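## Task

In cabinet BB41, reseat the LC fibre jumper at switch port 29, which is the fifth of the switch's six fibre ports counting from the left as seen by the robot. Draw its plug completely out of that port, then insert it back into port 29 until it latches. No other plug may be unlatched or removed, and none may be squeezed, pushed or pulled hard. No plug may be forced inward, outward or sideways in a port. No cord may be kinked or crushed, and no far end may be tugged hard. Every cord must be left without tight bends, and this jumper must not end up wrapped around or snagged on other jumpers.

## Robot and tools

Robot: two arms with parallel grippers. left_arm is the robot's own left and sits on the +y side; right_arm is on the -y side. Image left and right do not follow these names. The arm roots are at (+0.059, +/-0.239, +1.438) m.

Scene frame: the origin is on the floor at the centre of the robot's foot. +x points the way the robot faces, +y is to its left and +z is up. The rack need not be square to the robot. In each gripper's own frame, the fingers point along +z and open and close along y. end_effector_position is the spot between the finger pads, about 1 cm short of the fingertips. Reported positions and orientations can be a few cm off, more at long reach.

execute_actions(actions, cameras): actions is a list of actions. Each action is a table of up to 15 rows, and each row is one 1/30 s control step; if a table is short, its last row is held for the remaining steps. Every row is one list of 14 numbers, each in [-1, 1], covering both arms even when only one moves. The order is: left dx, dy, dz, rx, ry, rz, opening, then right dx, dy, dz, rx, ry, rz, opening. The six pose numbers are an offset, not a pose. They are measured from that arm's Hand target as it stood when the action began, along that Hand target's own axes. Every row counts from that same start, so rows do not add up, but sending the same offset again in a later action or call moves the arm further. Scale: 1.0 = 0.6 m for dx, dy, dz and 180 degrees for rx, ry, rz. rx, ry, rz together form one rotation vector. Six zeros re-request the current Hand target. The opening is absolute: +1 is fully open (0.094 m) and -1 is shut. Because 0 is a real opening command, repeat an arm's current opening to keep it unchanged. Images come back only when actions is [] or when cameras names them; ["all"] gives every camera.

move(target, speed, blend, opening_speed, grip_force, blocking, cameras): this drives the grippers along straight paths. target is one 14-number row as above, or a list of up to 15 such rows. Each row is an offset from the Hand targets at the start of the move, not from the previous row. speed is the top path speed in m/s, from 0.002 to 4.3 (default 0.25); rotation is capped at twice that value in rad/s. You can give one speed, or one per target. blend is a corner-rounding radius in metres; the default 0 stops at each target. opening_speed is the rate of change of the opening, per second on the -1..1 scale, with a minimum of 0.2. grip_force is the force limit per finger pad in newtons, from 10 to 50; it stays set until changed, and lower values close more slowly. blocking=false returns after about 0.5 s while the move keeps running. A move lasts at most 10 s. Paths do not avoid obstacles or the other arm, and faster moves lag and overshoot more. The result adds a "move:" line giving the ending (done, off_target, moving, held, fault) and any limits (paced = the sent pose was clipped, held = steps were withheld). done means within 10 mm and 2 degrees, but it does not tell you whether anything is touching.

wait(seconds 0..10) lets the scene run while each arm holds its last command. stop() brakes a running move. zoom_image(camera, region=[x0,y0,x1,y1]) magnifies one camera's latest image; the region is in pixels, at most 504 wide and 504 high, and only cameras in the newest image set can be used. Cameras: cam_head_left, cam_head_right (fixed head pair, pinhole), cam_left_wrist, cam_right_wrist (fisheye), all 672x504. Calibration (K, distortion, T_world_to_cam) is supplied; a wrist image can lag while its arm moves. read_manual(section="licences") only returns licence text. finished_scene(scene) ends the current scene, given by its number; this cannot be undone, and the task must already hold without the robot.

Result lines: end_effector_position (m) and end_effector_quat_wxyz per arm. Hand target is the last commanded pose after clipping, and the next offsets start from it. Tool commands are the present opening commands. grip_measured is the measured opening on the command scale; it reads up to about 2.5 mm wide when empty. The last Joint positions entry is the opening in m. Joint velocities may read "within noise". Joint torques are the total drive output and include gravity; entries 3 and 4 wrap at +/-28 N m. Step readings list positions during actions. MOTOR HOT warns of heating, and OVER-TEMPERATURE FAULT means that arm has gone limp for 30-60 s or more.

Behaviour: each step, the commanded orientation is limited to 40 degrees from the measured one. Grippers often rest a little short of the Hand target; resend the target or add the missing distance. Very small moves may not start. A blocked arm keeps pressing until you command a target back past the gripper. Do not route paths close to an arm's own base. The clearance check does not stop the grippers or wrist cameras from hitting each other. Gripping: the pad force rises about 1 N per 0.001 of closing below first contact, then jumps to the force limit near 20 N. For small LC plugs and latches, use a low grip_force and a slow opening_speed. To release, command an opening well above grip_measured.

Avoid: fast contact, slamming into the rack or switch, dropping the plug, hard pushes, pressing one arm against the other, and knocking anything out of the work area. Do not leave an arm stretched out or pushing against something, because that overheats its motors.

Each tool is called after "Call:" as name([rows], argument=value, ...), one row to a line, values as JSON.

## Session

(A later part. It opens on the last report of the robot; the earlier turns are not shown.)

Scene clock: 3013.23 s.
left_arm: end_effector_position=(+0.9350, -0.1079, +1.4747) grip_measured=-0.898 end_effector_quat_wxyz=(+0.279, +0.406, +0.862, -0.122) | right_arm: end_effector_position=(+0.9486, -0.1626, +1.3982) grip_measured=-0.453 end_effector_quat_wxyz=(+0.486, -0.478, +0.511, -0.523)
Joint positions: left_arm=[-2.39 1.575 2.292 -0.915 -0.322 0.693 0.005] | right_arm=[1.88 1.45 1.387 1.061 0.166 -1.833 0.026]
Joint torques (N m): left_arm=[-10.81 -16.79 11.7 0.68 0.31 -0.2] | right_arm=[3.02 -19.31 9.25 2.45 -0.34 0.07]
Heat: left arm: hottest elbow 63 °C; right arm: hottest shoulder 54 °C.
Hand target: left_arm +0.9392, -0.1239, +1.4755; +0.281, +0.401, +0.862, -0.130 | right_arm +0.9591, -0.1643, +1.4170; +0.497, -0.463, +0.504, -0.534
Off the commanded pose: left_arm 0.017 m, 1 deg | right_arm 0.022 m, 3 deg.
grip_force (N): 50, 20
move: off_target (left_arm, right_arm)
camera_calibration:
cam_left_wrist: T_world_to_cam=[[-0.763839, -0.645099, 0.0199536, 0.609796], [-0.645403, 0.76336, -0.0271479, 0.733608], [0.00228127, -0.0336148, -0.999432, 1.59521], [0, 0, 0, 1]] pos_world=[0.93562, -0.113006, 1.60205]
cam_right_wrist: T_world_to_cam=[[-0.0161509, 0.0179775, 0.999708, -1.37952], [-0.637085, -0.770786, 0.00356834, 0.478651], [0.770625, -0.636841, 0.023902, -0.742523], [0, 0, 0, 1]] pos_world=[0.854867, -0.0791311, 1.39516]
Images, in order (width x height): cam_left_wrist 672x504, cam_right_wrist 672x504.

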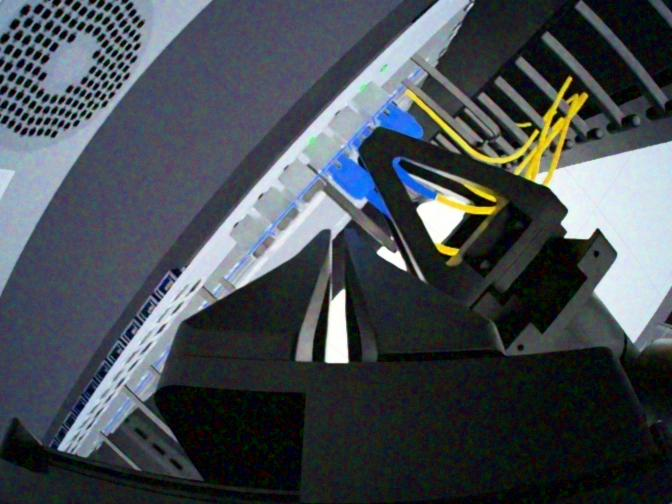

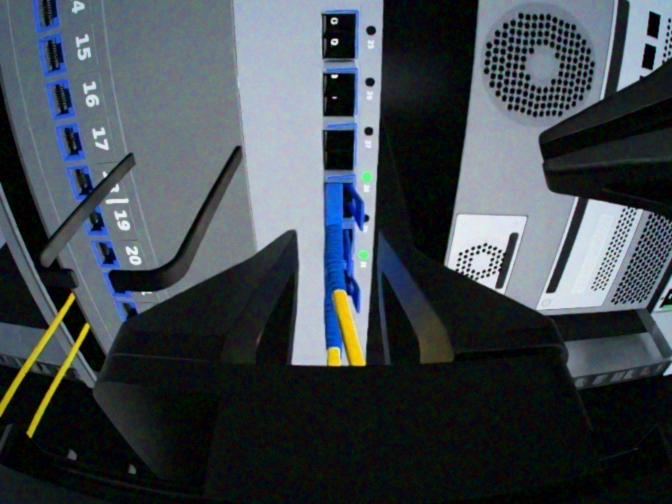

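Call:
move(target=[0,0,0,0,0,0,-0.9,0,0,-0.014,0,0,0,-0.45], speed=0.03)

Call:
move(target=[0,0,0,0,0,0,-0.9,0,0,-0.010,0,0,0,-0.45], speed=0.03)

Scene clock: 3052.17 s.
left_arm: end_effector_position=(+0.9350, -0.1079, +1.4747) grip_measured=-0.898 end_effector_quat_wxyz=(+0.279, +0.406, +0.862, -0.122) | right_arm: end_effector_position=(+0.9485, -0.1631, +1.4004) grip_measured=-0.452 end_effector_quat_wxyz=(+0.488, -0.475, +0.509, -0.526)
Joint positions: left_arm=[-2.39 1.575 2.292 -0.915 -0.322 0.693 0.005] | right_arm=[1.88 1.45 1.387 1.07 0.166 -1.833 0.026]
Joint torques (N m): left_arm=[-10.58 -16.85 11.78 0.72 0.29 -0.19] | right_arm=[3.14 -19.9 6.97 2.74 -0.28 0.03]
Heat: left arm: hottest elbow 63 °C; right arm: hottest shoulder 56 °C.
Hand target: left_arm +0.9392, -0.1239, +1.4755; +0.281, +0.401, +0.862, -0.130 | right_arm +0.9508, -0.1636, +1.4164; +0.497, -0.463, +0.504, -0.534
Off the commanded pose: left_arm 0.017 m, 1 deg | right_arm 0.016 m, 2 deg.
grip_force (N): 50, 20
move: off_target (left_arm, right_arm)

Scene clock: 3053.00 s.
left_arm: end_effector_position=(+0.9350, -0.1079, +1.4747) grip_measured=-0.898 end_effector_quat_wxyz=(+0.279, +0.406, +0.862, -0.122) | right_arm: end_effector_position=(+0.9428, -0.1626, +1.3961) grip_measured=-0.452 end_effector_quat_wxyz=(+0.488, -0.476, +0.510, -0.525)
Joint positions: left_arm=[-2.39 1.575 2.292 -0.915 -0.322 0.693 0.005] | right_arm=[1.88 1.45 1.369 1.084 0.166 -1.833 0.026]
Joint torques (N m): left_arm=[-10.99 -16.79 11.82 0.69 0.29 -0.2] | right_arm=[3.6 -20.37 6.53 2.78 -0.25 0.02]
Heat: left arm: hottest elbow 63 °C; right arm: hottest shoulder 56 °C.
Hand target: left_arm +0.9392, -0.1239, +1.4755; +0.281, +0.401, +0.862, -0.130 | right_arm +0.9448, -0.1631, +1.4160; +0.497, -0.463, +0.504, -0.534
Off the commanded pose: left_arm 0.017 m, 1 deg | right_arm 0.020 m, 2 deg.
grip_force (N): 50, 20
move: off_target (left_arm, right_arm)

Call:
move(target=[0,0,0,0,0,0,-0.9,0,-0.005,-0.009,0,0,0,-0.45], speed=0.03)

Call:
move(target=[0,0,0,0,0,0,-0.9,0,-0.003,0,-0.001,0,0,-0.45], speed=0.03)

Scene clock: 3062.47 s.
left_arm: end_effector_position=(+0.9350, -0.1079, +1.4747) grip_measured=-0.898 end_effector_quat_wxyz=(+0.279, +0.406, +0.862, -0.122) | right_arm: end_effector_position=(+0.9361, -0.1614, +1.3895) grip_measured=-0.452 end_effector_quat_wxyz=(+0.485, -0.480, +0.512, -0.522)
Joint positions: left_arm=[-2.39 1.575 2.292 -0.915 -0.322 0.693 0.005] | right_arm=[1.881 1.45 1.349 1.093 0.166 -1.833 0.026]
Joint torques (N m): left_arm=[-11.4 -17.03 11.75 0.69 0.28 -0.2] | right_arm=[3.66 -21.13 6.31 2.73 -0.16 -0.02]
Heat: left arm: hottest elbow 63 °C; right arm: hottest shoulder 57 °C.
Hand target: left_arm +0.9392, -0.1239, +1.4755; +0.281, +0.401, +0.862, -0.130 | right_arm +0.9392, -0.1628, +1.4186; +0.497, -0.463, +0.504, -0.534
Off the commanded pose: left_arm 0.017 m, 1 deg | right_arm 0.029 m, 3 deg.
grip_force (N): 50, 20
move: off_target (left_arm, right_arm)

Scene clock: 3063.30 s.
left_arm: end_effector_position=(+0.9350, -0.1079, +1.4747) grip_measured=-0.898 end_effector_quat_wxyz=(+0.279, +0.406, +0.862, -0.122) | right_arm: end_effector_position=(+0.9368, -0.1619, +1.3939) grip_measured=-0.452 end_effector_quat_wxyz=(+0.487, -0.478, +0.511, -0.523)
Joint positions: left_arm=[-2.39 1.575 2.292 -0.915 -0.322 0.693 0.005] | right_arm=[1.882 1.444 1.349 1.094 0.166 -1.833 0.026]
Joint torques (N m): left_arm=[-10.75 -16.79 11.75 0.7 0.3 -0.18] | right_arm=[3.78 -20.89 6.19 2.52 -0.11 0]
Heat: left arm: hottest elbow 63 °C; right arm: hottest shoulder 57 °C.
Hand target: left_arm +0.9392, -0.1239, +1.4755; +0.281, +0.401, +0.862, -0.130 | right_arm +0.9391, -0.1628, +1.4204; +0.496, -0.464, +0.504, -0.533
Off the commanded pose: left_arm 0.017 m, 1 deg | right_arm 0.027 m, 2 deg.
grip_force (N): 50, 20
move: off_target (left_arm, right_arm)

Call:
move(target=[0,0,0,0,0,0,-0.9,0,-0.004,0,0,0,0,-0.45], speed=0.03)

Call:
move(target=[0,0,0,0,0,0,-0.9,0,-0.001,0,0,0,0,-0.45], speed=0.03, cameras=["cam_left_wrist","cam_right_wrist"])

Call:
zoom_image(camera="cam_right_wrist", region=[305, 150, 395, 300])

Call:
zoom_image(camera="cam_left_wrist", region=[330, 100, 440, 210])

Scene clock: 3070.97 s.
left_arm: end_effector_position=(+0.9350, -0.1079, +1.4747) grip_measured=-0.898 end_effector_quat_wxyz=(+0.279, +0.406, +0.862, -0.122) | right_arm: end_effector_position=(+0.9357, -0.1616, +1.3952) grip_measured=-0.452 end_effector_quat_wxyz=(+0.487, -0.478, +0.511, -0.522)
Joint positions: left_arm=[-2.39 1.575 2.292 -0.915 -0.322 0.693 0.005] | right_arm=[1.883 1.44 1.344 1.094 0.167 -1.833 0.026]
Joint torques (N m): left_arm=[-10.58 -16.91 11.77 0.66 0.28 -0.2] | right_arm=[3.55 -20.95 6.43 2.39 -0.11 -0.02]
Heat: left arm: hottest elbow 63 °C; right arm: hottest shoulder 57 °C.
Hand target: left_arm +0.9392, -0.1239, +1.4755; +0.281, +0.401, +0.862, -0.130 | right_arm +0.9389, -0.1628, +1.4229; +0.496, -0.464, +0.504, -0.533
Off the commanded pose: left_arm 0.017 m, 1 deg | right_arm 0.028 m, 2 deg.
grip_force (N): 50, 20
move: off_target (left_arm, right_arm)

Scene clock: 3071.67 s.
left_arm: end_effector_position=(+0.9350, -0.1079, +1.4747) grip_measured=-0.898 end_effector_quat_wxyz=(+0.279, +0.406, +0.862, -0.122) | right_arm: end_effector_position=(+0.9359, -0.1618, +1.3963) grip_measured=-0.452 end_effector_quat_wxyz=(+0.487, -0.477, +0.511, -0.523)
Joint positions: left_arm=[-2.39 1.575 2.292 -0.915 -0.322 0.693 0.005] | right_arm=[1.884 1.439 1.344 1.094 0.167 -1.833 0.026]
Joint torques (N m): left_arm=[-10.93 -17.03 11.84 0.69 0.3 -0.19] | right_arm=[3.96 -21.36 6.31 2.36 -0.14 -0.03]
Heat: left arm: hottest elbow 63 °C; right arm: hottest shoulder 57 °C.
Hand target: left_arm +0.9392, -0.1239, +1.4755; +0.281, +0.401, +0.862, -0.130 | right_arm +0.9389, -0.1628, +1.4235; +0.496, -0.464, +0.504, -0.533
Off the commanded pose: left_arm 0.017 m, 1 deg | right_arm 0.027 m, 2 deg.
grip_force (N): 50, 20
move: off_target (left_arm, right_arm)
camera_calibration:
cam_left_wrist: T_world_to_cam=[[-0.763839, -0.645099, 0.0199536, 0.609796], [-0.645403, 0.76336, -0.0271479, 0.733608], [0.00228127, -0.0336148, -0.999432, 1.59521], [0, 0, 0, 1]] pos_world=[0.93562, -0.113006, 1.60205]
cam_right_wrist: T_world_to_cam=[[-0.0174063, 0.0153764, 0.99973, -1.37712], [-0.637006, -0.770858, 0.000765369, 0.474956], [0.770662, -0.636821, 0.0232127, -0.731175], [0, 0, 0, 1]] pos_world=[0.842068, -0.0783284, 1.39336]
Images, in order (width x height): cam_left_wrist 672x504, cam_right_wrist 672x504.

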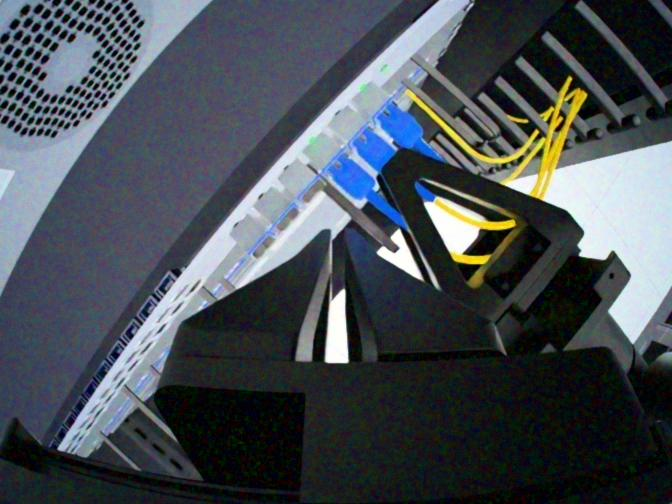

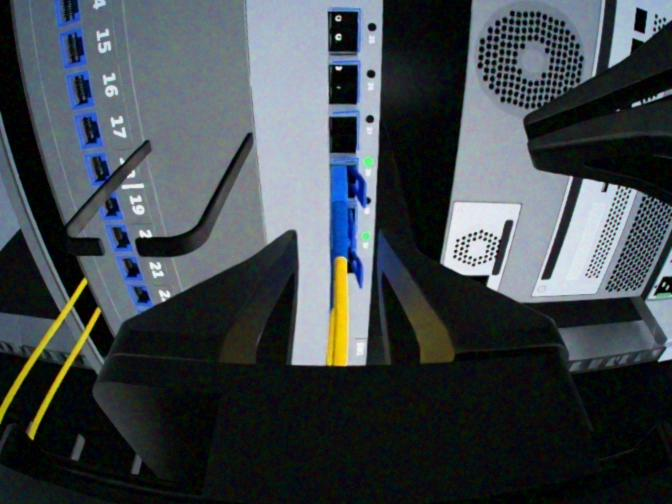

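Scaled by 3.360 from the camera's 672x504 image, which has a finer 960x720 frame.

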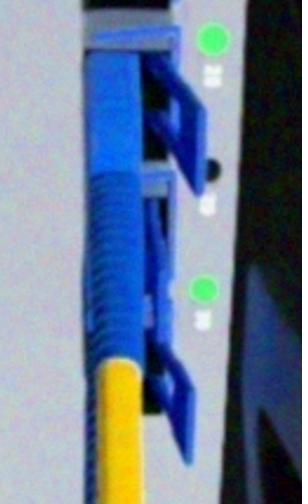

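Scaled by 4.582 from the camera's 672x504 image, which has a finer 960x720 frame.

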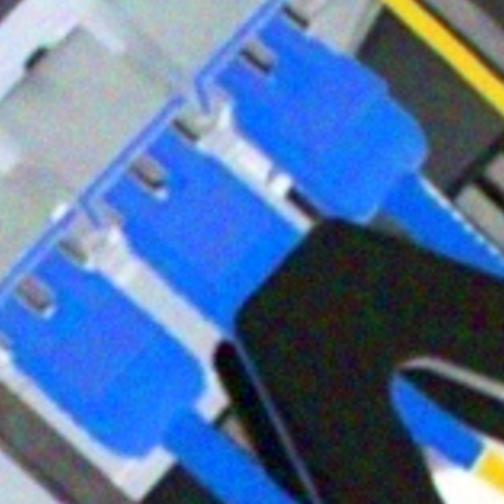

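Call:
move(target=[0,0,0,0,0,0,-0.9,0,-0.003,-0.006,0,0,0,-0.45], speed=0.03)

Call:
move(target=[0,0,0,0,0,0,-0.9,0.001,-0.003,-0.001,0,0,0,-0.45], speed=0.03)

Scene clock: 3085.63 s.
left_arm: end_effector_position=(+0.9350, -0.1079, +1.4747) grip_measured=-0.898 end_effector_quat_wxyz=(+0.279, +0.406, +0.862, -0.122) | right_arm: end_effector_position=(+0.9323, -0.1610, +1.3969) grip_measured=-0.452 end_effector_quat_wxyz=(+0.486, -0.479, +0.512, -0.521)
Joint positions: left_arm=[-2.39 1.575 2.292 -0.915 -0.322 0.693 0.005] | right_arm=[1.886 1.43 1.33 1.094 0.169 -1.835 0.026]
Joint torques (N m): left_arm=[-10.64 -16.73 11.78 0.75 0.3 -0.2] | right_arm=[4.01 -20.95 6.39 2.56 -0.15 -0.01]
Heat: left arm: hottest elbow 63 °C; right arm: hottest shoulder 54 °C.
Hand target: left_arm +0.9392, -0.1239, +1.4755; +0.281, +0.401, +0.862, -0.130 | right_arm +0.9352, -0.1625, +1.4251; +0.496, -0.464, +0.504, -0.533
Off the commanded pose: left_arm 0.017 m, 1 deg | right_arm 0.028 m, 3 deg.
grip_force (N): 50, 20
move: off_target (left_arm, right_arm)

Scene clock: 3086.40 s.
left_arm: end_effector_position=(+0.9350, -0.1079, +1.4747) grip_measured=-0.898 end_effector_quat_wxyz=(+0.279, +0.406, +0.862, -0.122) | right_arm: end_effector_position=(+0.9317, -0.1616, +1.3992) grip_measured=-0.452 end_effector_quat_wxyz=(+0.487, -0.479, +0.512, -0.522)
Joint positions: left_arm=[-2.39 1.575 2.292 -0.915 -0.322 0.693 0.005] | right_arm=[1.886 1.425 1.327 1.094 0.169 -1.836 0.026]
Joint torques (N m): left_arm=[-11.05 -17.08 11.81 0.69 0.32 -0.22] | right_arm=[3.72 -20.78 6.41 2.62 -0.13 -0.02]
Heat: left arm: hottest elbow 63 °C; right arm: hottest shoulder 54 °C.
Hand target: left_arm +0.9392, -0.1239, +1.4755; +0.281, +0.401, +0.862, -0.130 | right_arm +0.9345, -0.1631, +1.4268; +0.496, -0.464, +0.504, -0.533
Off the commanded pose: left_arm 0.017 m, 1 deg | right_arm 0.028 m, 3 deg.
grip_force (N): 50, 20
move: off_target (left_arm, right_arm)

Call:
move(target=[0,0,0,0,0,0,-0.9,0,0.002,0,-0.006,0,0,-0.45], speed=0.03)

Call:
move(target=[0,0,0,0,0,0,-0.9,0,0.001,0,-0.002,0,0,-0.45], speed=0.03, cameras=["cam_left_wrist","cam_right_wrist"])

Call:
zoom_image(camera="cam_right_wrist", region=[265, 150, 415, 300])

Call:
zoom_image(camera="cam_left_wrist", region=[330, 100, 440, 210])

Scene clock: 3095.23 s.
left_arm: end_effector_position=(+0.9350, -0.1079, +1.4747) grip_measured=-0.898 end_effector_quat_wxyz=(+0.279, +0.406, +0.862, -0.122) | right_arm: end_effector_position=(+0.9324, -0.1633, +1.4045) grip_measured=-0.452 end_effector_quat_wxyz=(+0.486, -0.476, +0.513, -0.524)
Joint positions: left_arm=[-2.39 1.575 2.292 -0.915 -0.322 0.693 0.005] | right_arm=[1.887 1.417 1.326 1.091 0.174 -1.836 0.026]
Joint velocities: left_arm=[-0.005 0.005 0.012 0.002 -0.154 0.037 0] | right_arm=[within noise]
Joint torques (N m): left_arm=[-10.99 -17.32 11.84 0.64 0.3 -0.18] | right_arm=[3.78 -20.89 6.19 1.8 -0.13 0.01]
Heat: left arm: hottest elbow 63 °C; right arm: hottest shoulder 54 °C.
Hand target: left_arm +0.9392, -0.1239, +1.4755; +0.281, +0.401, +0.862, -0.130 | right_arm +0.9346, -0.1632, +1.4257; +0.492, -0.468, +0.509, -0.528
Off the commanded pose: left_arm 0.017 m, 1 deg | right_arm 0.021 m, 1 deg.
grip_force (N): 50, 20
move: off_target (left_arm, right_arm)

Scene clock: 3095.97 s.
left_arm: end_effector_position=(+0.9350, -0.1079, +1.4747) grip_measured=-0.898 end_effector_quat_wxyz=(+0.279, +0.406, +0.862, -0.122) | right_arm: end_effector_position=(+0.9313, -0.1626, +1.4019) grip_measured=-0.452 end_effector_quat_wxyz=(+0.484, -0.479, +0.515, -0.521)
Joint positions: left_arm=[-2.39 1.575 2.292 -0.915 -0.322 0.693 0.005] | right_arm=[1.888 1.415 1.322 1.084 0.176 -1.836 0.026]
Joint torques (N m): left_arm=[-10.87 -17.2 11.81 0.65 0.31 -0.19] | right_arm=[3.66 -20.89 6.39 1.74 -0.11 0.01]
Heat: left arm: hottest elbow 63 °C; right arm: hottest shoulder 54 °C.
Hand target: left_arm +0.9392, -0.1239, +1.4755; +0.281, +0.401, +0.862, -0.130 | right_arm +0.9346, -0.1630, +1.4250; +0.491, -0.470, +0.511, -0.526
Off the commanded pose: left_arm 0.017 m, 1 deg | right_arm 0.023 m, 1 deg.
grip_force (N): 50, 20
move: off_target (left_arm, right_arm)
camera_calibration:
cam_left_wrist: T_world_to_cam=[[-0.763839, -0.645099, 0.0199536, 0.609796], [-0.645403, 0.76336, -0.0271479, 0.733608], [0.00228127, -0.0336148, -0.999432, 1.59521], [0, 0, 0, 1]] pos_world=[0.93562, -0.113006, 1.60205]
cam_right_wrist: T_world_to_cam=[[-0.00726886, 0.0145451, 0.999868, -1.39254], [-0.639588, -0.76869, 0.00653244, 0.466004], [0.768684, -0.639456, 0.0148904, -0.715288], [0, 0, 0, 1]] pos_world=[0.837758, -0.0789281, 1.39996]
Images, in order (width x height): cam_left_wrist 672x504, cam_right_wrist 672x504.

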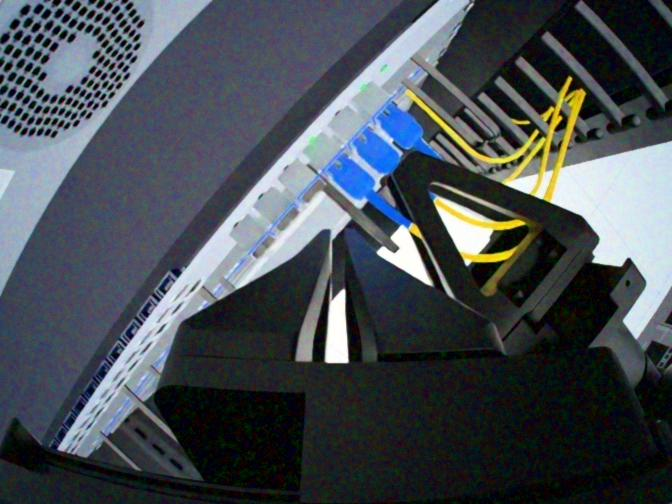

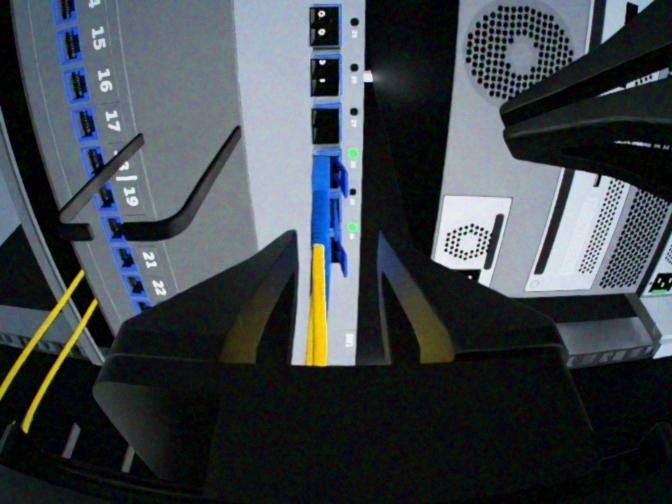

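Scaled by 3.360 from the camera's 672x504 image, which has a finer 960x720 frame.

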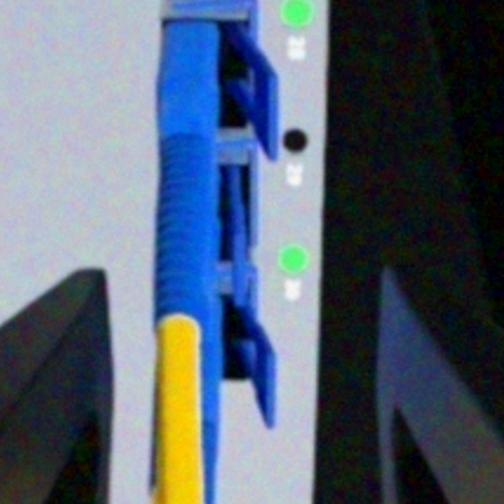

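Scaled by 4.582 from the camera's 672x504 image, which has a finer 960x720 frame.

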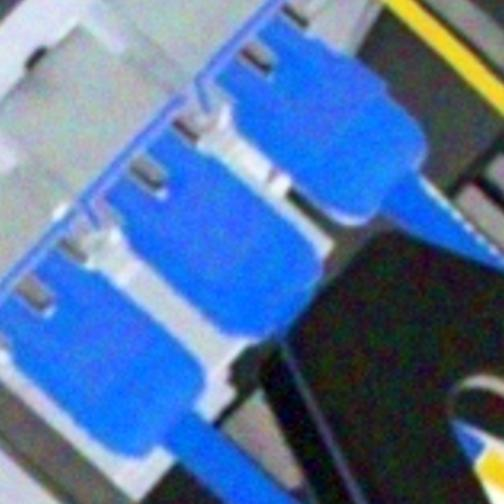

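Call:
move(target=[0,0,0,0,0,0,-0.9,0,0.016,0.003,0,0,0,-0.45], speed=0.03)

Call:
move(target=[0,0,0,0,0,0,-0.9,0,0.005,0,0.002,0,0,-0.45], speed=0.03)

Scene clock: 3112.30 s.
left_arm: end_effector_position=(+0.9350, -0.1079, +1.4747) grip_measured=-0.898 end_effector_quat_wxyz=(+0.279, +0.406, +0.862, -0.122) | right_arm: end_effector_position=(+0.9313, -0.1626, +1.4019) grip_measured=-0.452 end_effector_quat_wxyz=(+0.484, -0.479, +0.515, -0.521)
Joint positions: left_arm=[-2.39 1.575 2.292 -0.915 -0.322 0.693 0.005] | right_arm=[1.888 1.415 1.322 1.084 0.176 -1.836 0.026]
Joint torques (N m): left_arm=[-11.52 -16.73 11.78 0.64 0.3 -0.2] | right_arm=[3.37 -19.31 7.5 2.14 -0.24 0.08]
Heat: left arm: hottest elbow 64 °C; right arm: hottest shoulder 53 °C.
Hand target: left_arm +0.9392, -0.1239, +1.4755; +0.281, +0.401, +0.862, -0.130 | right_arm +0.9367, -0.1631, +1.4154; +0.491, -0.470, +0.511, -0.526
Off the commanded pose: left_arm 0.017 m, 1 deg | right_arm 0.015 m, 1 deg.
grip_force (N): 50, 20
move: off_target (left_arm, right_arm)

Scene clock: 3113.00 s.
left_arm: end_effector_position=(+0.9350, -0.1079, +1.4747) grip_measured=-0.898 end_effector_quat_wxyz=(+0.279, +0.406, +0.862, -0.122) | right_arm: end_effector_position=(+0.9313, -0.1626, +1.4019) grip_measured=-0.452 end_effector_quat_wxyz=(+0.484, -0.479, +0.515, -0.521)
Joint positions: left_arm=[-2.39 1.575 2.292 -0.915 -0.322 0.693 0.005] | right_arm=[1.888 1.415 1.322 1.084 0.176 -1.836 0.026]
Joint torques (N m): left_arm=[-10.7 -16.73 11.71 0.66 0.31 -0.18] | right_arm=[3.08 -18.67 7.86 2.55 -0.35 0.07]
Heat: left arm: hottest elbow 64 °C; right arm: hottest shoulder 53 °C.
Hand target: left_arm +0.9392, -0.1239, +1.4755; +0.281, +0.401, +0.862, -0.130 | right_arm +0.9368, -0.1631, +1.4124; +0.492, -0.469, +0.509, -0.528
Off the commanded pose: left_arm 0.017 m, 1 deg | right_arm 0.012 m, 2 deg.
grip_force (N): 50, 20
move: off_target (left_arm, right_arm)

Call:
move(target=[0,0,0,0,0,0,-0.9,0,0.006,0.001,0,0,0,-0.45], speed=0.03)

Call:
move(target=[0,0,0,0,0,0,-0.9,0,0.003,0.001,0,0,0,-0.45], speed=0.03)

Scene clock: 3118.83 s.
left_arm: end_effector_position=(+0.9350, -0.1079, +1.4747) grip_measured=-0.898 end_effector_quat_wxyz=(+0.279, +0.406, +0.862, -0.122) | right_arm: end_effector_position=(+0.9309, -0.1619, +1.3991) grip_measured=-0.452 end_effector_quat_wxyz=(+0.483, -0.480, +0.515, -0.520)
Joint positions: left_arm=[-2.39 1.575 2.292 -0.915 -0.322 0.693 0.005] | right_arm=[1.888 1.419 1.322 1.084 0.176 -1.836 0.026]
Joint torques (N m): left_arm=[-10.99 -17.03 11.7 0.61 0.3 -0.18] | right_arm=[2.96 -18.32 8.13 2.78 -0.41 0.08]
Heat: left arm: hottest elbow 64 °C; right arm: hottest shoulder 53 °C.
Hand target: left_arm +0.9392, -0.1239, +1.4755; +0.281, +0.401, +0.862, -0.130 | right_arm +0.9376, -0.1632, +1.4090; +0.492, -0.468, +0.509, -0.528
Off the commanded pose: left_arm 0.017 m, 1 deg | right_arm 0.012 m, 2 deg.
grip_force (N): 50, 20
move: off_target (left_arm, right_arm)

Scene clock: 3119.63 s.
left_arm: end_effector_position=(+0.9350, -0.1079, +1.4747) grip_measured=-0.898 end_effector_quat_wxyz=(+0.279, +0.406, +0.862, -0.122) | right_arm: end_effector_position=(+0.9304, -0.1611, +1.3960) grip_measured=-0.452 end_effector_quat_wxyz=(+0.483, -0.482, +0.516, -0.519)
Joint positions: left_arm=[-2.39 1.575 2.292 -0.915 -0.322 0.693 0.005] | right_arm=[1.888 1.423 1.322 1.084 0.175 -1.836 0.026]
Joint torques (N m): left_arm=[-10.81 -16.97 11.84 0.73 0.31 -0.2] | right_arm=[2.61 -18.02 8.44 2.74 -0.4 0.09]
Heat: left arm: hottest elbow 64 °C; right arm: hottest shoulder 53 °C.
Hand target: left_arm +0.9392, -0.1239, +1.4755; +0.281, +0.401, +0.862, -0.130 | right_arm +0.9382, -0.1632, +1.4072; +0.492, -0.468, +0.509, -0.528
Off the commanded pose: left_arm 0.017 m, 1 deg | right_arm 0.014 m, 2 deg.
grip_force (N): 50, 20
move: off_target (left_arm, right_arm)

Call:
move(target=[0,0,0,0,0,0,-0.9,0.001,-0.001,0,0.003,0,0,-0.45], speed=0.03)

Call:
move(target=[0,0,0,0,0,0,-0.9,0.001,0,0.001,0.001,0,0,-0.45], speed=0.03)

Scene clock: 3124.27 s.
left_arm: end_effector_position=(+0.9350, -0.1079, +1.4747) grip_measured=-0.898 end_effector_quat_wxyz=(+0.279, +0.406, +0.862, -0.122) | right_arm: end_effector_position=(+0.9301, -0.1607, +1.3967) grip_measured=-0.452 end_effector_quat_wxyz=(+0.485, -0.480, +0.514, -0.520)
Joint positions: left_arm=[-2.39 1.575 2.292 -0.915 -0.322 0.693 0.005] | right_arm=[1.888 1.426 1.322 1.094 0.172 -1.836 0.026]
Joint torques (N m): left_arm=[-10.7 -16.97 11.7 0.59 0.27 -0.17] | right_arm=[2.43 -18.43 8.51 2.66 -0.42 0.1]
Heat: left arm: hottest elbow 64 °C; right arm: hottest shoulder 53 °C.
Hand target: left_arm +0.9392, -0.1239, +1.4755; +0.281, +0.401, +0.862, -0.130 | right_arm +0.9381, -0.1638, +1.4076; +0.494, -0.466, +0.507, -0.530
Off the commanded pose: left_arm 0.017 m, 1 deg | right_arm 0.014 m, 2 deg.
grip_force (N): 50, 20
move: off_target (left_arm, right_arm)

Scene clock: 3124.97 s.
left_arm: end_effector_position=(+0.9350, -0.1079, +1.4747) grip_measured=-0.898 end_effector_quat_wxyz=(+0.279, +0.406, +0.862, -0.122) | right_arm: end_effector_position=(+0.9299, -0.1603, +1.3964) grip_measured=-0.452 end_effector_quat_wxyz=(+0.486, -0.480, +0.513, -0.520)
Joint positions: left_arm=[-2.39 1.575 2.292 -0.915 -0.322 0.693 0.005] | right_arm=[1.888 1.428 1.322 1.097 0.17 -1.836 0.026]
Joint torques (N m): left_arm=[-10.64 -17.08 11.79 0.66 0.29 -0.19] | right_arm=[2.26 -17.79 8.59 2.77 -0.42 0.1]
Heat: left arm: hottest elbow 64 °C; right arm: hottest shoulder 53 °C.
Hand target: left_arm +0.9392, -0.1239, +1.4755; +0.281, +0.401, +0.862, -0.130 | right_arm +0.9387, -0.1644, +1.4078; +0.495, -0.465, +0.506, -0.531
Off the commanded pose: left_arm 0.017 m, 1 deg | right_arm 0.015 m, 2 deg.
grip_force (N): 50, 20
move: off_target (left_arm, right_arm)

Call:
move(target=[0,0,0,0,0,0,-0.9,0.003,-0.001,0.001,0,0,0,-0.45], speed=0.03)

Call:
move(target=[0,0,0,0,0,0,-0.9,0.001,-0.001,0.002,0,0,0,-0.45], speed=0.03, cameras=["cam_left_wrist","cam_right_wrist"])

Call:
zoom_image(camera="cam_right_wrist", region=[265, 150, 415, 300])

Call:
zoom_image(camera="cam_left_wrist", region=[330, 100, 440, 210])

Scene clock: 3139.20 s.
left_arm: end_effector_position=(+0.9350, -0.1079, +1.4747) grip_measured=-0.898 end_effector_quat_wxyz=(+0.279, +0.406, +0.862, -0.122) | right_arm: end_effector_position=(+0.9299, -0.1607, +1.3960) grip_measured=-0.452 end_effector_quat_wxyz=(+0.486, -0.480, +0.512, -0.520)
Joint positions: left_arm=[-2.39 1.575 2.292 -0.915 -0.322 0.693 0.005] | right_arm=[1.887 1.428 1.322 1.097 0.168 -1.836 0.026]
Joint torques (N m): left_arm=[-11.16 -17.32 11.71 0.77 0.31 -0.2] | right_arm=[2.02 -18.26 8.73 2.74 -0.42 0.16]
Heat: left arm: hottest elbow 64 °C; right arm: hottest shoulder 53 °C.
Hand target: left_arm +0.9392, -0.1239, +1.4755; +0.281, +0.401, +0.862, -0.130 | right_arm +0.9391, -0.1663, +1.4083; +0.495, -0.465, +0.506, -0.531
Off the commanded pose: left_arm 0.017 m, 1 deg | right_arm 0.016 m, 2 deg.
grip_force (N): 50, 20
move: off_target (left_arm, right_arm)

Scene clock: 3139.90 s.
left_arm: end_effector_position=(+0.9350, -0.1079, +1.4747) grip_measured=-0.898 end_effector_quat_wxyz=(+0.279, +0.406, +0.862, -0.122) | right_arm: end_effector_position=(+0.9300, -0.1614, +1.3959) grip_measured=-0.452 end_effector_quat_wxyz=(+0.486, -0.480, +0.512, -0.521)
Joint positions: left_arm=[-2.39 1.575 2.292 -0.915 -0.322 0.693 0.005] | right_arm=[1.885 1.428 1.322 1.097 0.167 -1.836 0.026]
Joint torques (N m): left_arm=[-10.81 -17.03 11.77 0.7 0.29 -0.19] | right_arm=[2.08 -18.2 8.87 2.51 -0.41 0.14]
Heat: left arm: hottest elbow 64 °C; right arm: hottest shoulder 53 °C.
Hand target: left_arm +0.9392, -0.1239, +1.4755; +0.281, +0.401, +0.862, -0.130 | right_arm +0.9402, -0.1671, +1.4090; +0.495, -0.465, +0.506, -0.531
Off the commanded pose: left_arm 0.017 m, 1 deg | right_arm 0.018 m, 2 deg.
grip_force (N): 50, 20
move: off_target (left_arm, right_arm)
camera_calibration:
cam_left_wrist: T_world_to_cam=[[-0.763839, -0.645099, 0.0199536, 0.609796], [-0.645403, 0.76336, -0.0271479, 0.733608], [0.00228127, -0.0336148, -0.999432, 1.59521], [0, 0, 0, 1]] pos_world=[0.93562, -0.113006, 1.60205]
cam_right_wrist: T_world_to_cam=[[-0.010093, 0.0171557, 0.999802, -1.3834], [-0.634842, -0.772612, 0.00684859, 0.460641], [0.772576, -0.634647, 0.0186891, -0.721597], [0, 0, 0, 1]] pos_world=[0.83596, -0.0783299, 1.39346]
Images, in order (width x height): cam_left_wrist 672x504, cam_right_wrist 672x504.

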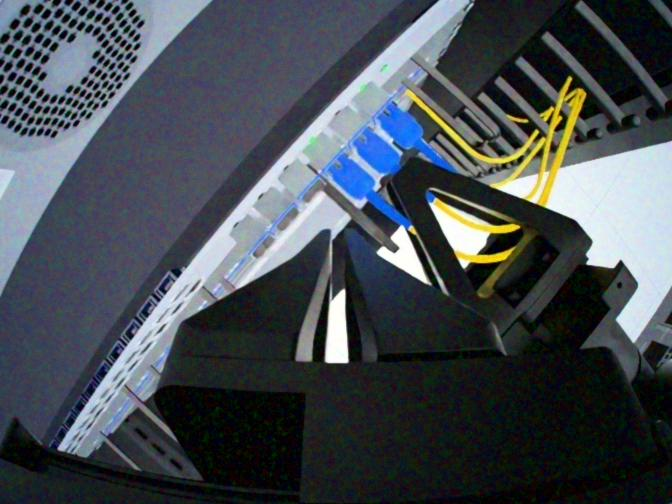

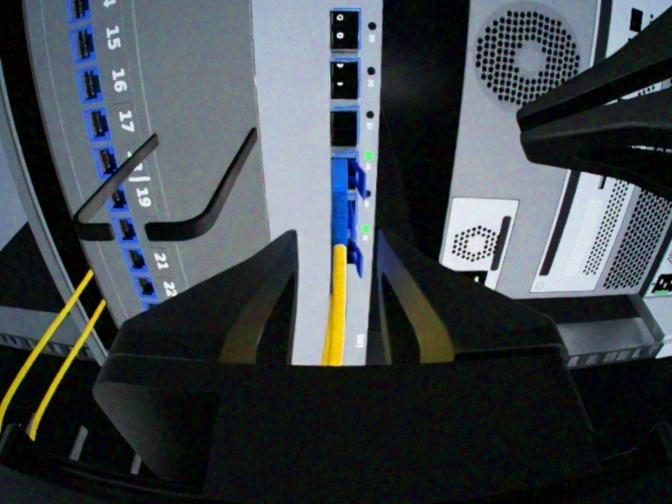

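Scaled by 3.360 from the camera's 672x504 image, which has a finer 960x720 frame.

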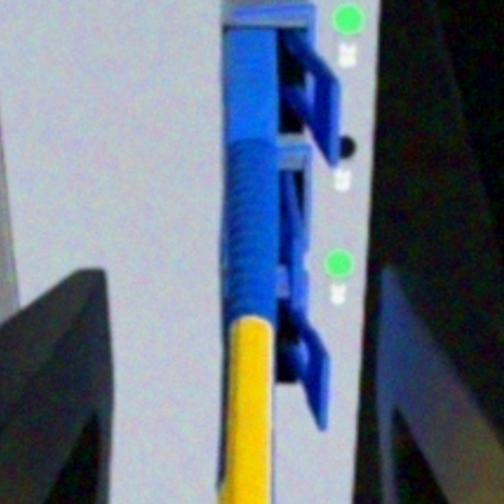

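Scaled by 4.582 from the camera's 672x504 image, which has a finer 960x720 frame.

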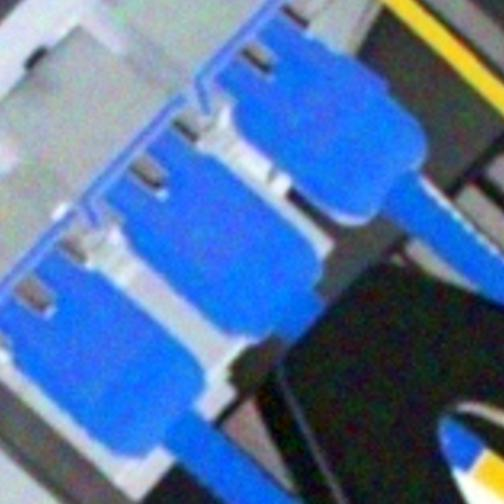

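Call:
move(target=[0,0,0,0,0,0,-0.9,0.0005,-0.001,0.006,0,0,0,-0.45], speed=0.03)

Call:
move(target=[0,0,0,0,0,0,-0.9,0,0,0.006,0,0,0,-0.45], speed=0.03)

Scene clock: 3148.30 s.
left_arm: end_effector_position=(+0.9350, -0.1079, +1.4747) grip_measured=-0.898 end_effector_quat_wxyz=(+0.279, +0.406, +0.862, -0.122) | right_arm: end_effector_position=(+0.9301, -0.1621, +1.3957) grip_measured=-0.452 end_effector_quat_wxyz=(+0.485, -0.481, +0.511, -0.521)
Joint positions: left_arm=[-2.39 1.575 2.292 -0.915 -0.322 0.693 0.005] | right_arm=[1.884 1.428 1.322 1.097 0.167 -1.836 0.026]
Joint torques (N m): left_arm=[-10.7 -17.03 11.74 0.68 0.28 -0.2] | right_arm=[2.14 -18.37 9.65 2.26 -0.4 0.16]
Heat: left arm: hottest elbow 64 °C; right arm: hottest shoulder 53 °C.
Hand target: left_arm +0.9392, -0.1239, +1.4755; +0.281, +0.401, +0.862, -0.130 | right_arm +0.9438, -0.1676, +1.4098; +0.495, -0.465, +0.506, -0.531
Off the commanded pose: left_arm 0.017 m, 1 deg | right_arm 0.020 m, 2 deg.
grip_force (N): 50, 20
move: off_target (left_arm, right_arm)

Scene clock: 3149.13 s.
left_arm: end_effector_position=(+0.9350, -0.1079, +1.4747) grip_measured=-0.898 end_effector_quat_wxyz=(+0.279, +0.406, +0.862, -0.122) | right_arm: end_effector_position=(+0.9343, -0.1635, +1.3998) grip_measured=-0.452 end_effector_quat_wxyz=(+0.488, -0.477, +0.510, -0.524)
Joint positions: left_arm=[-2.39 1.575 2.292 -0.915 -0.322 0.693 0.005] | right_arm=[1.882 1.43 1.336 1.097 0.166 -1.834 0.026]
Joint torques (N m): left_arm=[-10.87 -17.03 11.79 0.65 0.31 -0.2] | right_arm=[2.32 -18.49 9.85 1.95 -0.42 0.16]
Heat: left arm: hottest elbow 64 °C; right arm: hottest shoulder 53 °C.
Hand target: left_arm +0.9392, -0.1239, +1.4755; +0.281, +0.401, +0.862, -0.130 | right_arm +0.9474, -0.1679, +1.4099; +0.495, -0.465, +0.506, -0.531
Off the commanded pose: left_arm 0.017 m, 1 deg | right_arm 0.017 m, 2 deg.
grip_force (N): 50, 20
move: off_target (left_arm, right_arm)

Call:
move(target=[0,0,0,0,0,0,-0.9,-0.001,0.004,0.0005,0,0,0,-0.45], speed=0.03)

Call:
move(target=[0,0,0,0,0,0,-0.9,-0.001,0.0015,0,0,0,0,-0.45], speed=0.03, cameras=["cam_left_wrist","cam_right_wrist"])

Call:
zoom_image(camera="cam_left_wrist", region=[330, 100, 440, 210])

Call:
zoom_image(camera="cam_right_wrist", region=[265, 150, 415, 300])

Scene clock: 3158.50 s.
left_arm: end_effector_position=(+0.9350, -0.1079, +1.4747) grip_measured=-0.898 end_effector_quat_wxyz=(+0.279, +0.406, +0.862, -0.122) | right_arm: end_effector_position=(+0.9344, -0.1623, +1.3952) grip_measured=-0.452 end_effector_quat_wxyz=(+0.487, -0.478, +0.511, -0.523)
Joint positions: left_arm=[-2.39 1.575 2.292 -0.915 -0.322 0.693 0.005] | right_arm=[1.882 1.438 1.339 1.097 0.166 -1.834 0.026]
Joint torques (N m): left_arm=[-11.05 -16.91 11.81 0.69 0.32 -0.17] | right_arm=[2.26 -18.2 9.77 1.92 -0.42 0.16]
Heat: left arm: hottest elbow 64 °C; right arm: hottest shoulder 54 °C.
Hand target: left_arm +0.9392, -0.1239, +1.4755; +0.281, +0.401, +0.862, -0.130 | right_arm +0.9478, -0.1673, +1.4075; +0.495, -0.465, +0.506, -0.531
Off the commanded pose: left_arm 0.017 m, 1 deg | right_arm 0.019 m, 2 deg.
grip_force (N): 50, 20
move: off_target (left_arm, right_arm)

Scene clock: 3159.20 s.
left_arm: end_effector_position=(+0.9350, -0.1079, +1.4747) grip_measured=-0.898 end_effector_quat_wxyz=(+0.279, +0.406, +0.862, -0.122) | right_arm: end_effector_position=(+0.9343, -0.1622, +1.3946) grip_measured=-0.452 end_effector_quat_wxyz=(+0.487, -0.479, +0.511, -0.523)
Joint positions: left_arm=[-2.39 1.575 2.292 -0.915 -0.322 0.693 0.005] | right_arm=[1.882 1.439 1.339 1.097 0.166 -1.834 0.026]
Joint torques (N m): left_arm=[-10.7 -17.03 11.84 0.72 0.31 -0.19] | right_arm=[2.55 -18.14 9.87 1.99 -0.42 0.14]
Heat: left arm: hottest elbow 64 °C; right arm: hottest shoulder 54 °C.
Hand target: left_arm +0.9392, -0.1239, +1.4755; +0.281, +0.401, +0.862, -0.130 | right_arm +0.9479, -0.1668, +1.4068; +0.495, -0.465, +0.506, -0.531
Off the commanded pose: left_arm 0.017 m, 1 deg | right_arm 0.019 m, 2 deg.
grip_force (N): 50, 20
move: off_target (left_arm, right_arm)
camera_calibration:
cam_left_wrist: T_world_to_cam=[[-0.763839, -0.645099, 0.0199536, 0.609796], [-0.645403, 0.76336, -0.0271479, 0.733608], [0.00228127, -0.0336148, -0.999432, 1.59521], [0, 0, 0, 1]] pos_world=[0.93562, -0.113006, 1.60205]
cam_right_wrist: T_world_to_cam=[[-0.0157425, 0.0180036, 0.999714, -1.37651], [-0.636484, -0.77128, 0.00386702, 0.468762], [0.771129, -0.636241, 0.0236009, -0.731106], [0, 0, 0, 1]] pos_world=[0.840466, -0.0788311, 1.39156]
Images, in order (width x height): cam_left_wrist 672x504, cam_right_wrist 672x504.

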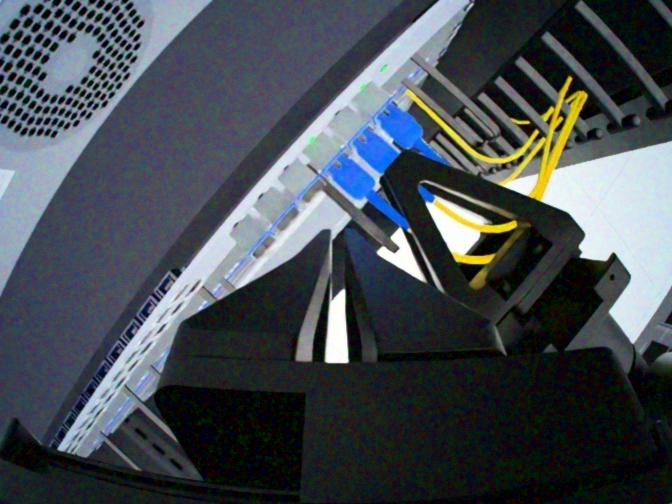

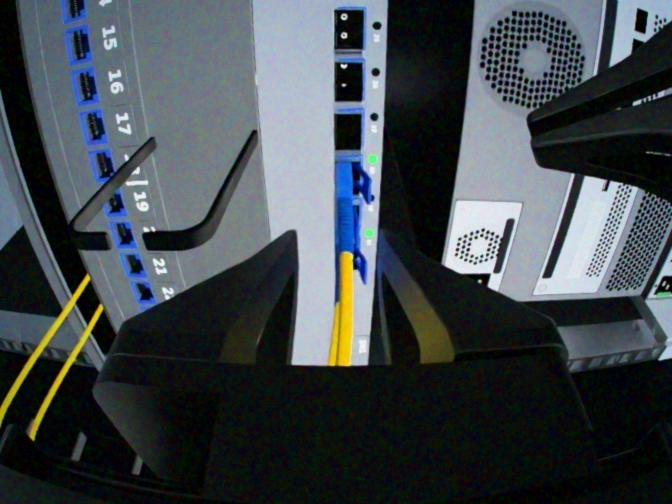

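Scaled by 4.582 from the camera's 672x504 image, which has a finer 960x720 frame.

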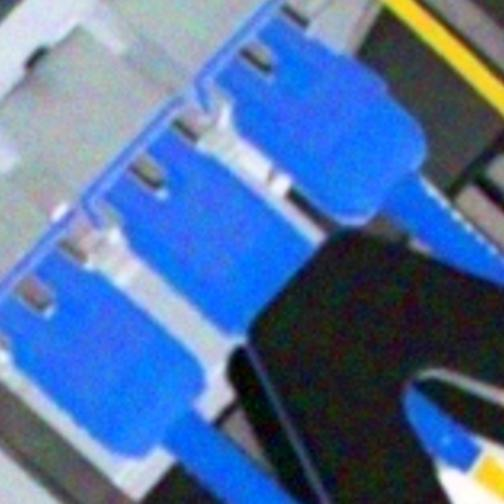

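Scaled by 3.360 from the camera's 672x504 image, which has a finer 960x720 frame.

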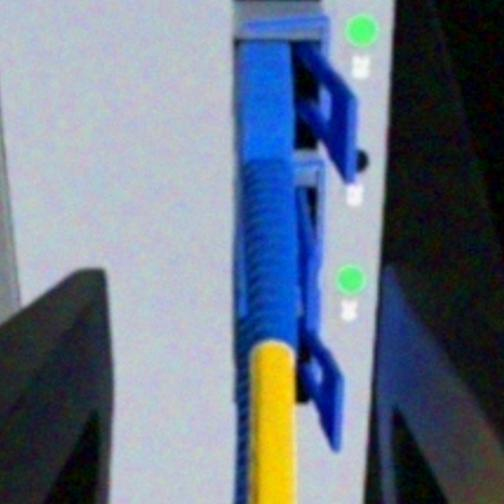

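Call:
move(target=[0,0,0,0,0,0,-0.9,0,-0.010,-0.010,0,0,0,-0.45], speed=0.03)

Call:
move(target=[0,0,0,0,0,0,-0.9,0,-0.005,-0.004,0,0,0,-0.45], speed=0.03)

Call:
move(target=[0,0,0,0,0,0,-0.9,0,-0.003,-0.003,0,0,0,-0.45], speed=0.03)

Scene clock: 3169.87 s.
left_arm: end_effector_position=(+0.9350, -0.1079, +1.4747) grip_measured=-0.898 end_effector_quat_wxyz=(+0.279, +0.406, +0.862, -0.122) | right_arm: end_effector_position=(+0.9342, -0.1620, +1.3940) grip_measured=-0.452 end_effector_quat_wxyz=(+0.486, -0.479, +0.511, -0.523)
Joint positions: left_arm=[-2.39 1.575 2.292 -0.915 -0.322 0.693 0.005] | right_arm=[1.882 1.44 1.339 1.097 0.166 -1.834 0.026]
Joint torques (N m): left_arm=[-10.87 -16.97 11.85 0.84 0.3 -0.16] | right_arm=[2.9 -19.37 7.86 2.26 -0.28 0.11]
Heat: left arm: hottest elbow 64 °C; right arm: hottest shoulder 54 °C.
Hand target: left_arm +0.9392, -0.1239, +1.4755; +0.281, +0.401, +0.862, -0.130 | right_arm +0.9416, -0.1663, +1.4122; +0.495, -0.465, +0.506, -0.531
Off the commanded pose: left_arm 0.017 m, 1 deg | right_arm 0.020 m, 2 deg.
grip_force (N): 50, 20
move: off_target (left_arm, right_arm)

Scene clock: 3170.57 s.
left_arm: end_effector_position=(+0.9350, -0.1079, +1.4747) grip_measured=-0.898 end_effector_quat_wxyz=(+0.279, +0.406, +0.862, -0.122) | right_arm: end_effector_position=(+0.9342, -0.1620, +1.3940) grip_measured=-0.452 end_effector_quat_wxyz=(+0.486, -0.479, +0.511, -0.523)
Joint positions: left_arm=[-2.39 1.575 2.292 -0.915 -0.322 0.693 0.005] | right_arm=[1.882 1.44 1.339 1.097 0.166 -1.834 0.026]
Joint torques (N m): left_arm=[-10.81 -17.26 11.73 0.68 0.31 -0.2] | right_arm=[2.78 -20.54 6.95 2.26 -0.21 0.1]
Heat: left arm: hottest elbow 64 °C; right arm: hottest shoulder 54 °C.
Hand target: left_arm +0.9392, -0.1239, +1.4755; +0.281, +0.401, +0.862, -0.130 | right_arm +0.9390, -0.1661, +1.4151; +0.495, -0.465, +0.506, -0.531
Off the commanded pose: left_arm 0.017 m, 1 deg | right_arm 0.022 m, 2 deg.
grip_force (N): 50, 20
move: off_target (left_arm, right_arm)

Scene clock: 3171.27 s.
left_arm: end_effector_position=(+0.9350, -0.1079, +1.4747) grip_measured=-0.898 end_effector_quat_wxyz=(+0.279, +0.406, +0.862, -0.122) | right_arm: end_effector_position=(+0.9342, -0.1620, +1.3940) grip_measured=-0.452 end_effector_quat_wxyz=(+0.486, -0.479, +0.511, -0.523)
Joint positions: left_arm=[-2.39 1.575 2.292 -0.915 -0.322 0.693 0.005] | right_arm=[1.882 1.44 1.339 1.097 0.166 -1.834 0.026]
Joint torques (N m): left_arm=[-10.93 -16.62 11.89 0.75 0.29 -0.19] | right_arm=[3.14 -20.66 6.34 2.39 -0.2 0.08]
Heat: left arm: hottest elbow 64 °C; right arm: hottest shoulder 55 °C.
Hand target: left_arm +0.9392, -0.1239, +1.4755; +0.281, +0.401, +0.862, -0.130 | right_arm +0.9372, -0.1660, +1.4168; +0.495, -0.465, +0.506, -0.531
Off the commanded pose: left_arm 0.017 m, 1 deg | right_arm 0.023 m, 2 deg.
grip_force (N): 50, 20
move: off_target (left_arm, right_arm)

Near break for both. Small steps.

Call:
move(target=[0,0,0,0,0,0,-0.9,0,-0.004,-0.0015,0,0,0,-0.45], speed=0.03)

Call:
move(target=[0,0,0,0,0,0,-0.9,0,-0.003,-0.001,0,0,0,-0.45], speed=0.03)

Scene clock: 3177.40 s.
left_arm: end_effector_position=(+0.9350, -0.1079, +1.4747) grip_measured=-0.898 end_effector_quat_wxyz=(+0.279, +0.406, +0.862, -0.122) | right_arm: end_effector_position=(+0.9325, -0.1618, +1.3924) grip_measured=-0.452 end_effector_quat_wxyz=(+0.485, -0.480, +0.512, -0.521)
Joint positions: left_arm=[-2.39 1.575 2.292 -0.915 -0.322 0.693 0.005] | right_arm=[1.882 1.439 1.334 1.097 0.166 -1.834 0.026]
Joint torques (N m): left_arm=[-10.75 -17.2 11.73 0.73 0.28 -0.19] | right_arm=[3.31 -21.25 6.35 2.35 -0.17 0.08]
Heat: left arm: hottest elbow 64 °C; right arm: hottest shoulder 55 °C.
Hand target: left_arm +0.9392, -0.1239, +1.4755; +0.281, +0.401, +0.862, -0.130 | right_arm +0.9361, -0.1659, +1.4191; +0.495, -0.465, +0.506, -0.531
Off the commanded pose: left_arm 0.017 m, 1 deg | right_arm 0.027 m, 2 deg.
grip_force (N): 50, 20
move: off_target (left_arm, right_arm)

Scene clock: 3178.10 s.
left_arm: end_effector_position=(+0.9350, -0.1079, +1.4747) grip_measured=-0.898 end_effector_quat_wxyz=(+0.279, +0.406, +0.862, -0.122) | right_arm: end_effector_position=(+0.9322, -0.1626, +1.3953) grip_measured=-0.452 end_effector_quat_wxyz=(+0.486, -0.479, +0.511, -0.522)
Joint positions: left_arm=[-2.39 1.575 2.292 -0.915 -0.322 0.693 0.005] | right_arm=[1.882 1.433 1.33 1.097 0.166 -1.834 0.026]
Joint torques (N m): left_arm=[-10.87 -17.03 11.81 0.73 0.31 -0.17] | right_arm=[3.19 -20.95 6.35 2.28 -0.12 0.06]
Heat: left arm: hottest elbow 64 °C; right arm: hottest shoulder 55 °C.
Hand target: left_arm +0.9392, -0.1239, +1.4755; +0.281, +0.401, +0.862, -0.130 | right_arm +0.9355, -0.1659, +1.4210; +0.495, -0.465, +0.506, -0.531
Off the commanded pose: left_arm 0.017 m, 1 deg | right_arm 0.026 m, 2 deg.
grip_force (N): 50, 20
move: off_target (left_arm, right_arm)

Call:
move(target=[0,0,0,0,0,0,-0.9,0,-0.002,0,0,0,0,-0.45], speed=0.03, cameras=["cam_left_wrist","cam_right_wrist"])

Call:
zoom_image(camera="cam_left_wrist", region=[330, 100, 440, 210])

Call:
zoom_image(camera="cam_right_wrist", region=[265, 150, 415, 300])

Scene clock: 3185.53 s.
left_arm: end_effector_position=(+0.9350, -0.1079, +1.4747) grip_measured=-0.898 end_effector_quat_wxyz=(+0.279, +0.406, +0.862, -0.122) | right_arm: end_effector_position=(+0.9323, -0.1630, +1.3971) grip_measured=-0.452 end_effector_quat_wxyz=(+0.486, -0.479, +0.511, -0.523)
Joint positions: left_arm=[-2.39 1.575 2.292 -0.915 -0.322 0.693 0.005] | right_arm=[1.882 1.43 1.33 1.097 0.166 -1.834 0.026]
Joint torques (N m): left_arm=[-10.93 -16.67 11.78 0.66 0.3 -0.19] | right_arm=[3.37 -21.42 6.32 2.36 -0.13 0.06]
Heat: left arm: hottest elbow 64 °C; right arm: hottest shoulder 55 °C.
Hand target: left_arm +0.9392, -0.1239, +1.4755; +0.281, +0.401, +0.862, -0.130 | right_arm +0.9354, -0.1659, +1.4222; +0.495, -0.465, +0.506, -0.531
Off the commanded pose: left_arm 0.017 m, 1 deg | right_arm 0.025 m, 2 deg.
grip_force (N): 50, 20
move: off_target (left_arm, right_arm)
camera_calibration:
cam_left_wrist: T_world_to_cam=[[-0.763839, -0.645099, 0.0199536, 0.609796], [-0.645403, 0.76336, -0.0271479, 0.733608], [0.00228127, -0.0336148, -0.999432, 1.59521], [0, 0, 0, 1]] pos_world=[0.93562, -0.113006, 1.60205]
cam_right_wrist: T_world_to_cam=[[-0.0153211, 0.0180398, 0.99972, -1.37949], [-0.636437, -0.771318, 0.00416465, 0.466326], [0.771177, -0.636195, 0.0232986, -0.729812], [0, 0, 0, 1]] pos_world=[0.838466, -0.0797311, 1.39416]
Images, in order (width x height): cam_left_wrist 672x504, cam_right_wrist 672x504.

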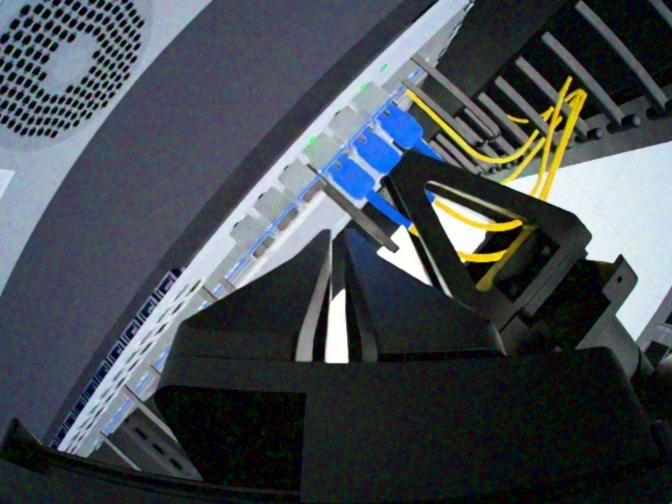

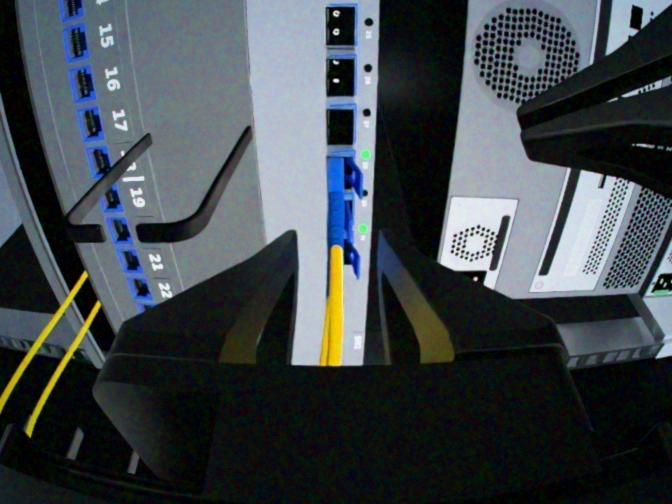

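Scaled by 4.582 from the camera's 672x504 image, which has a finer 960x720 frame.

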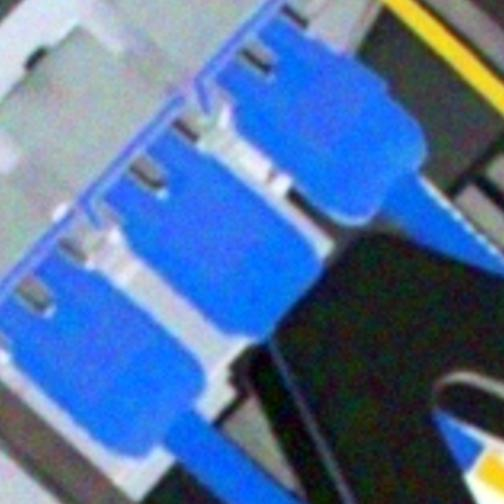

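Scaled by 3.360 from the camera's 672x504 image, which has a finer 960x720 frame.

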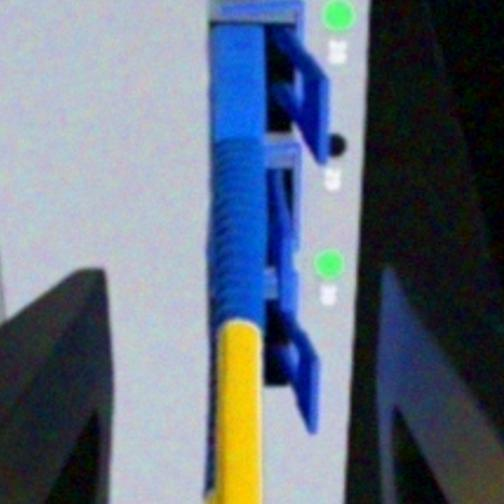

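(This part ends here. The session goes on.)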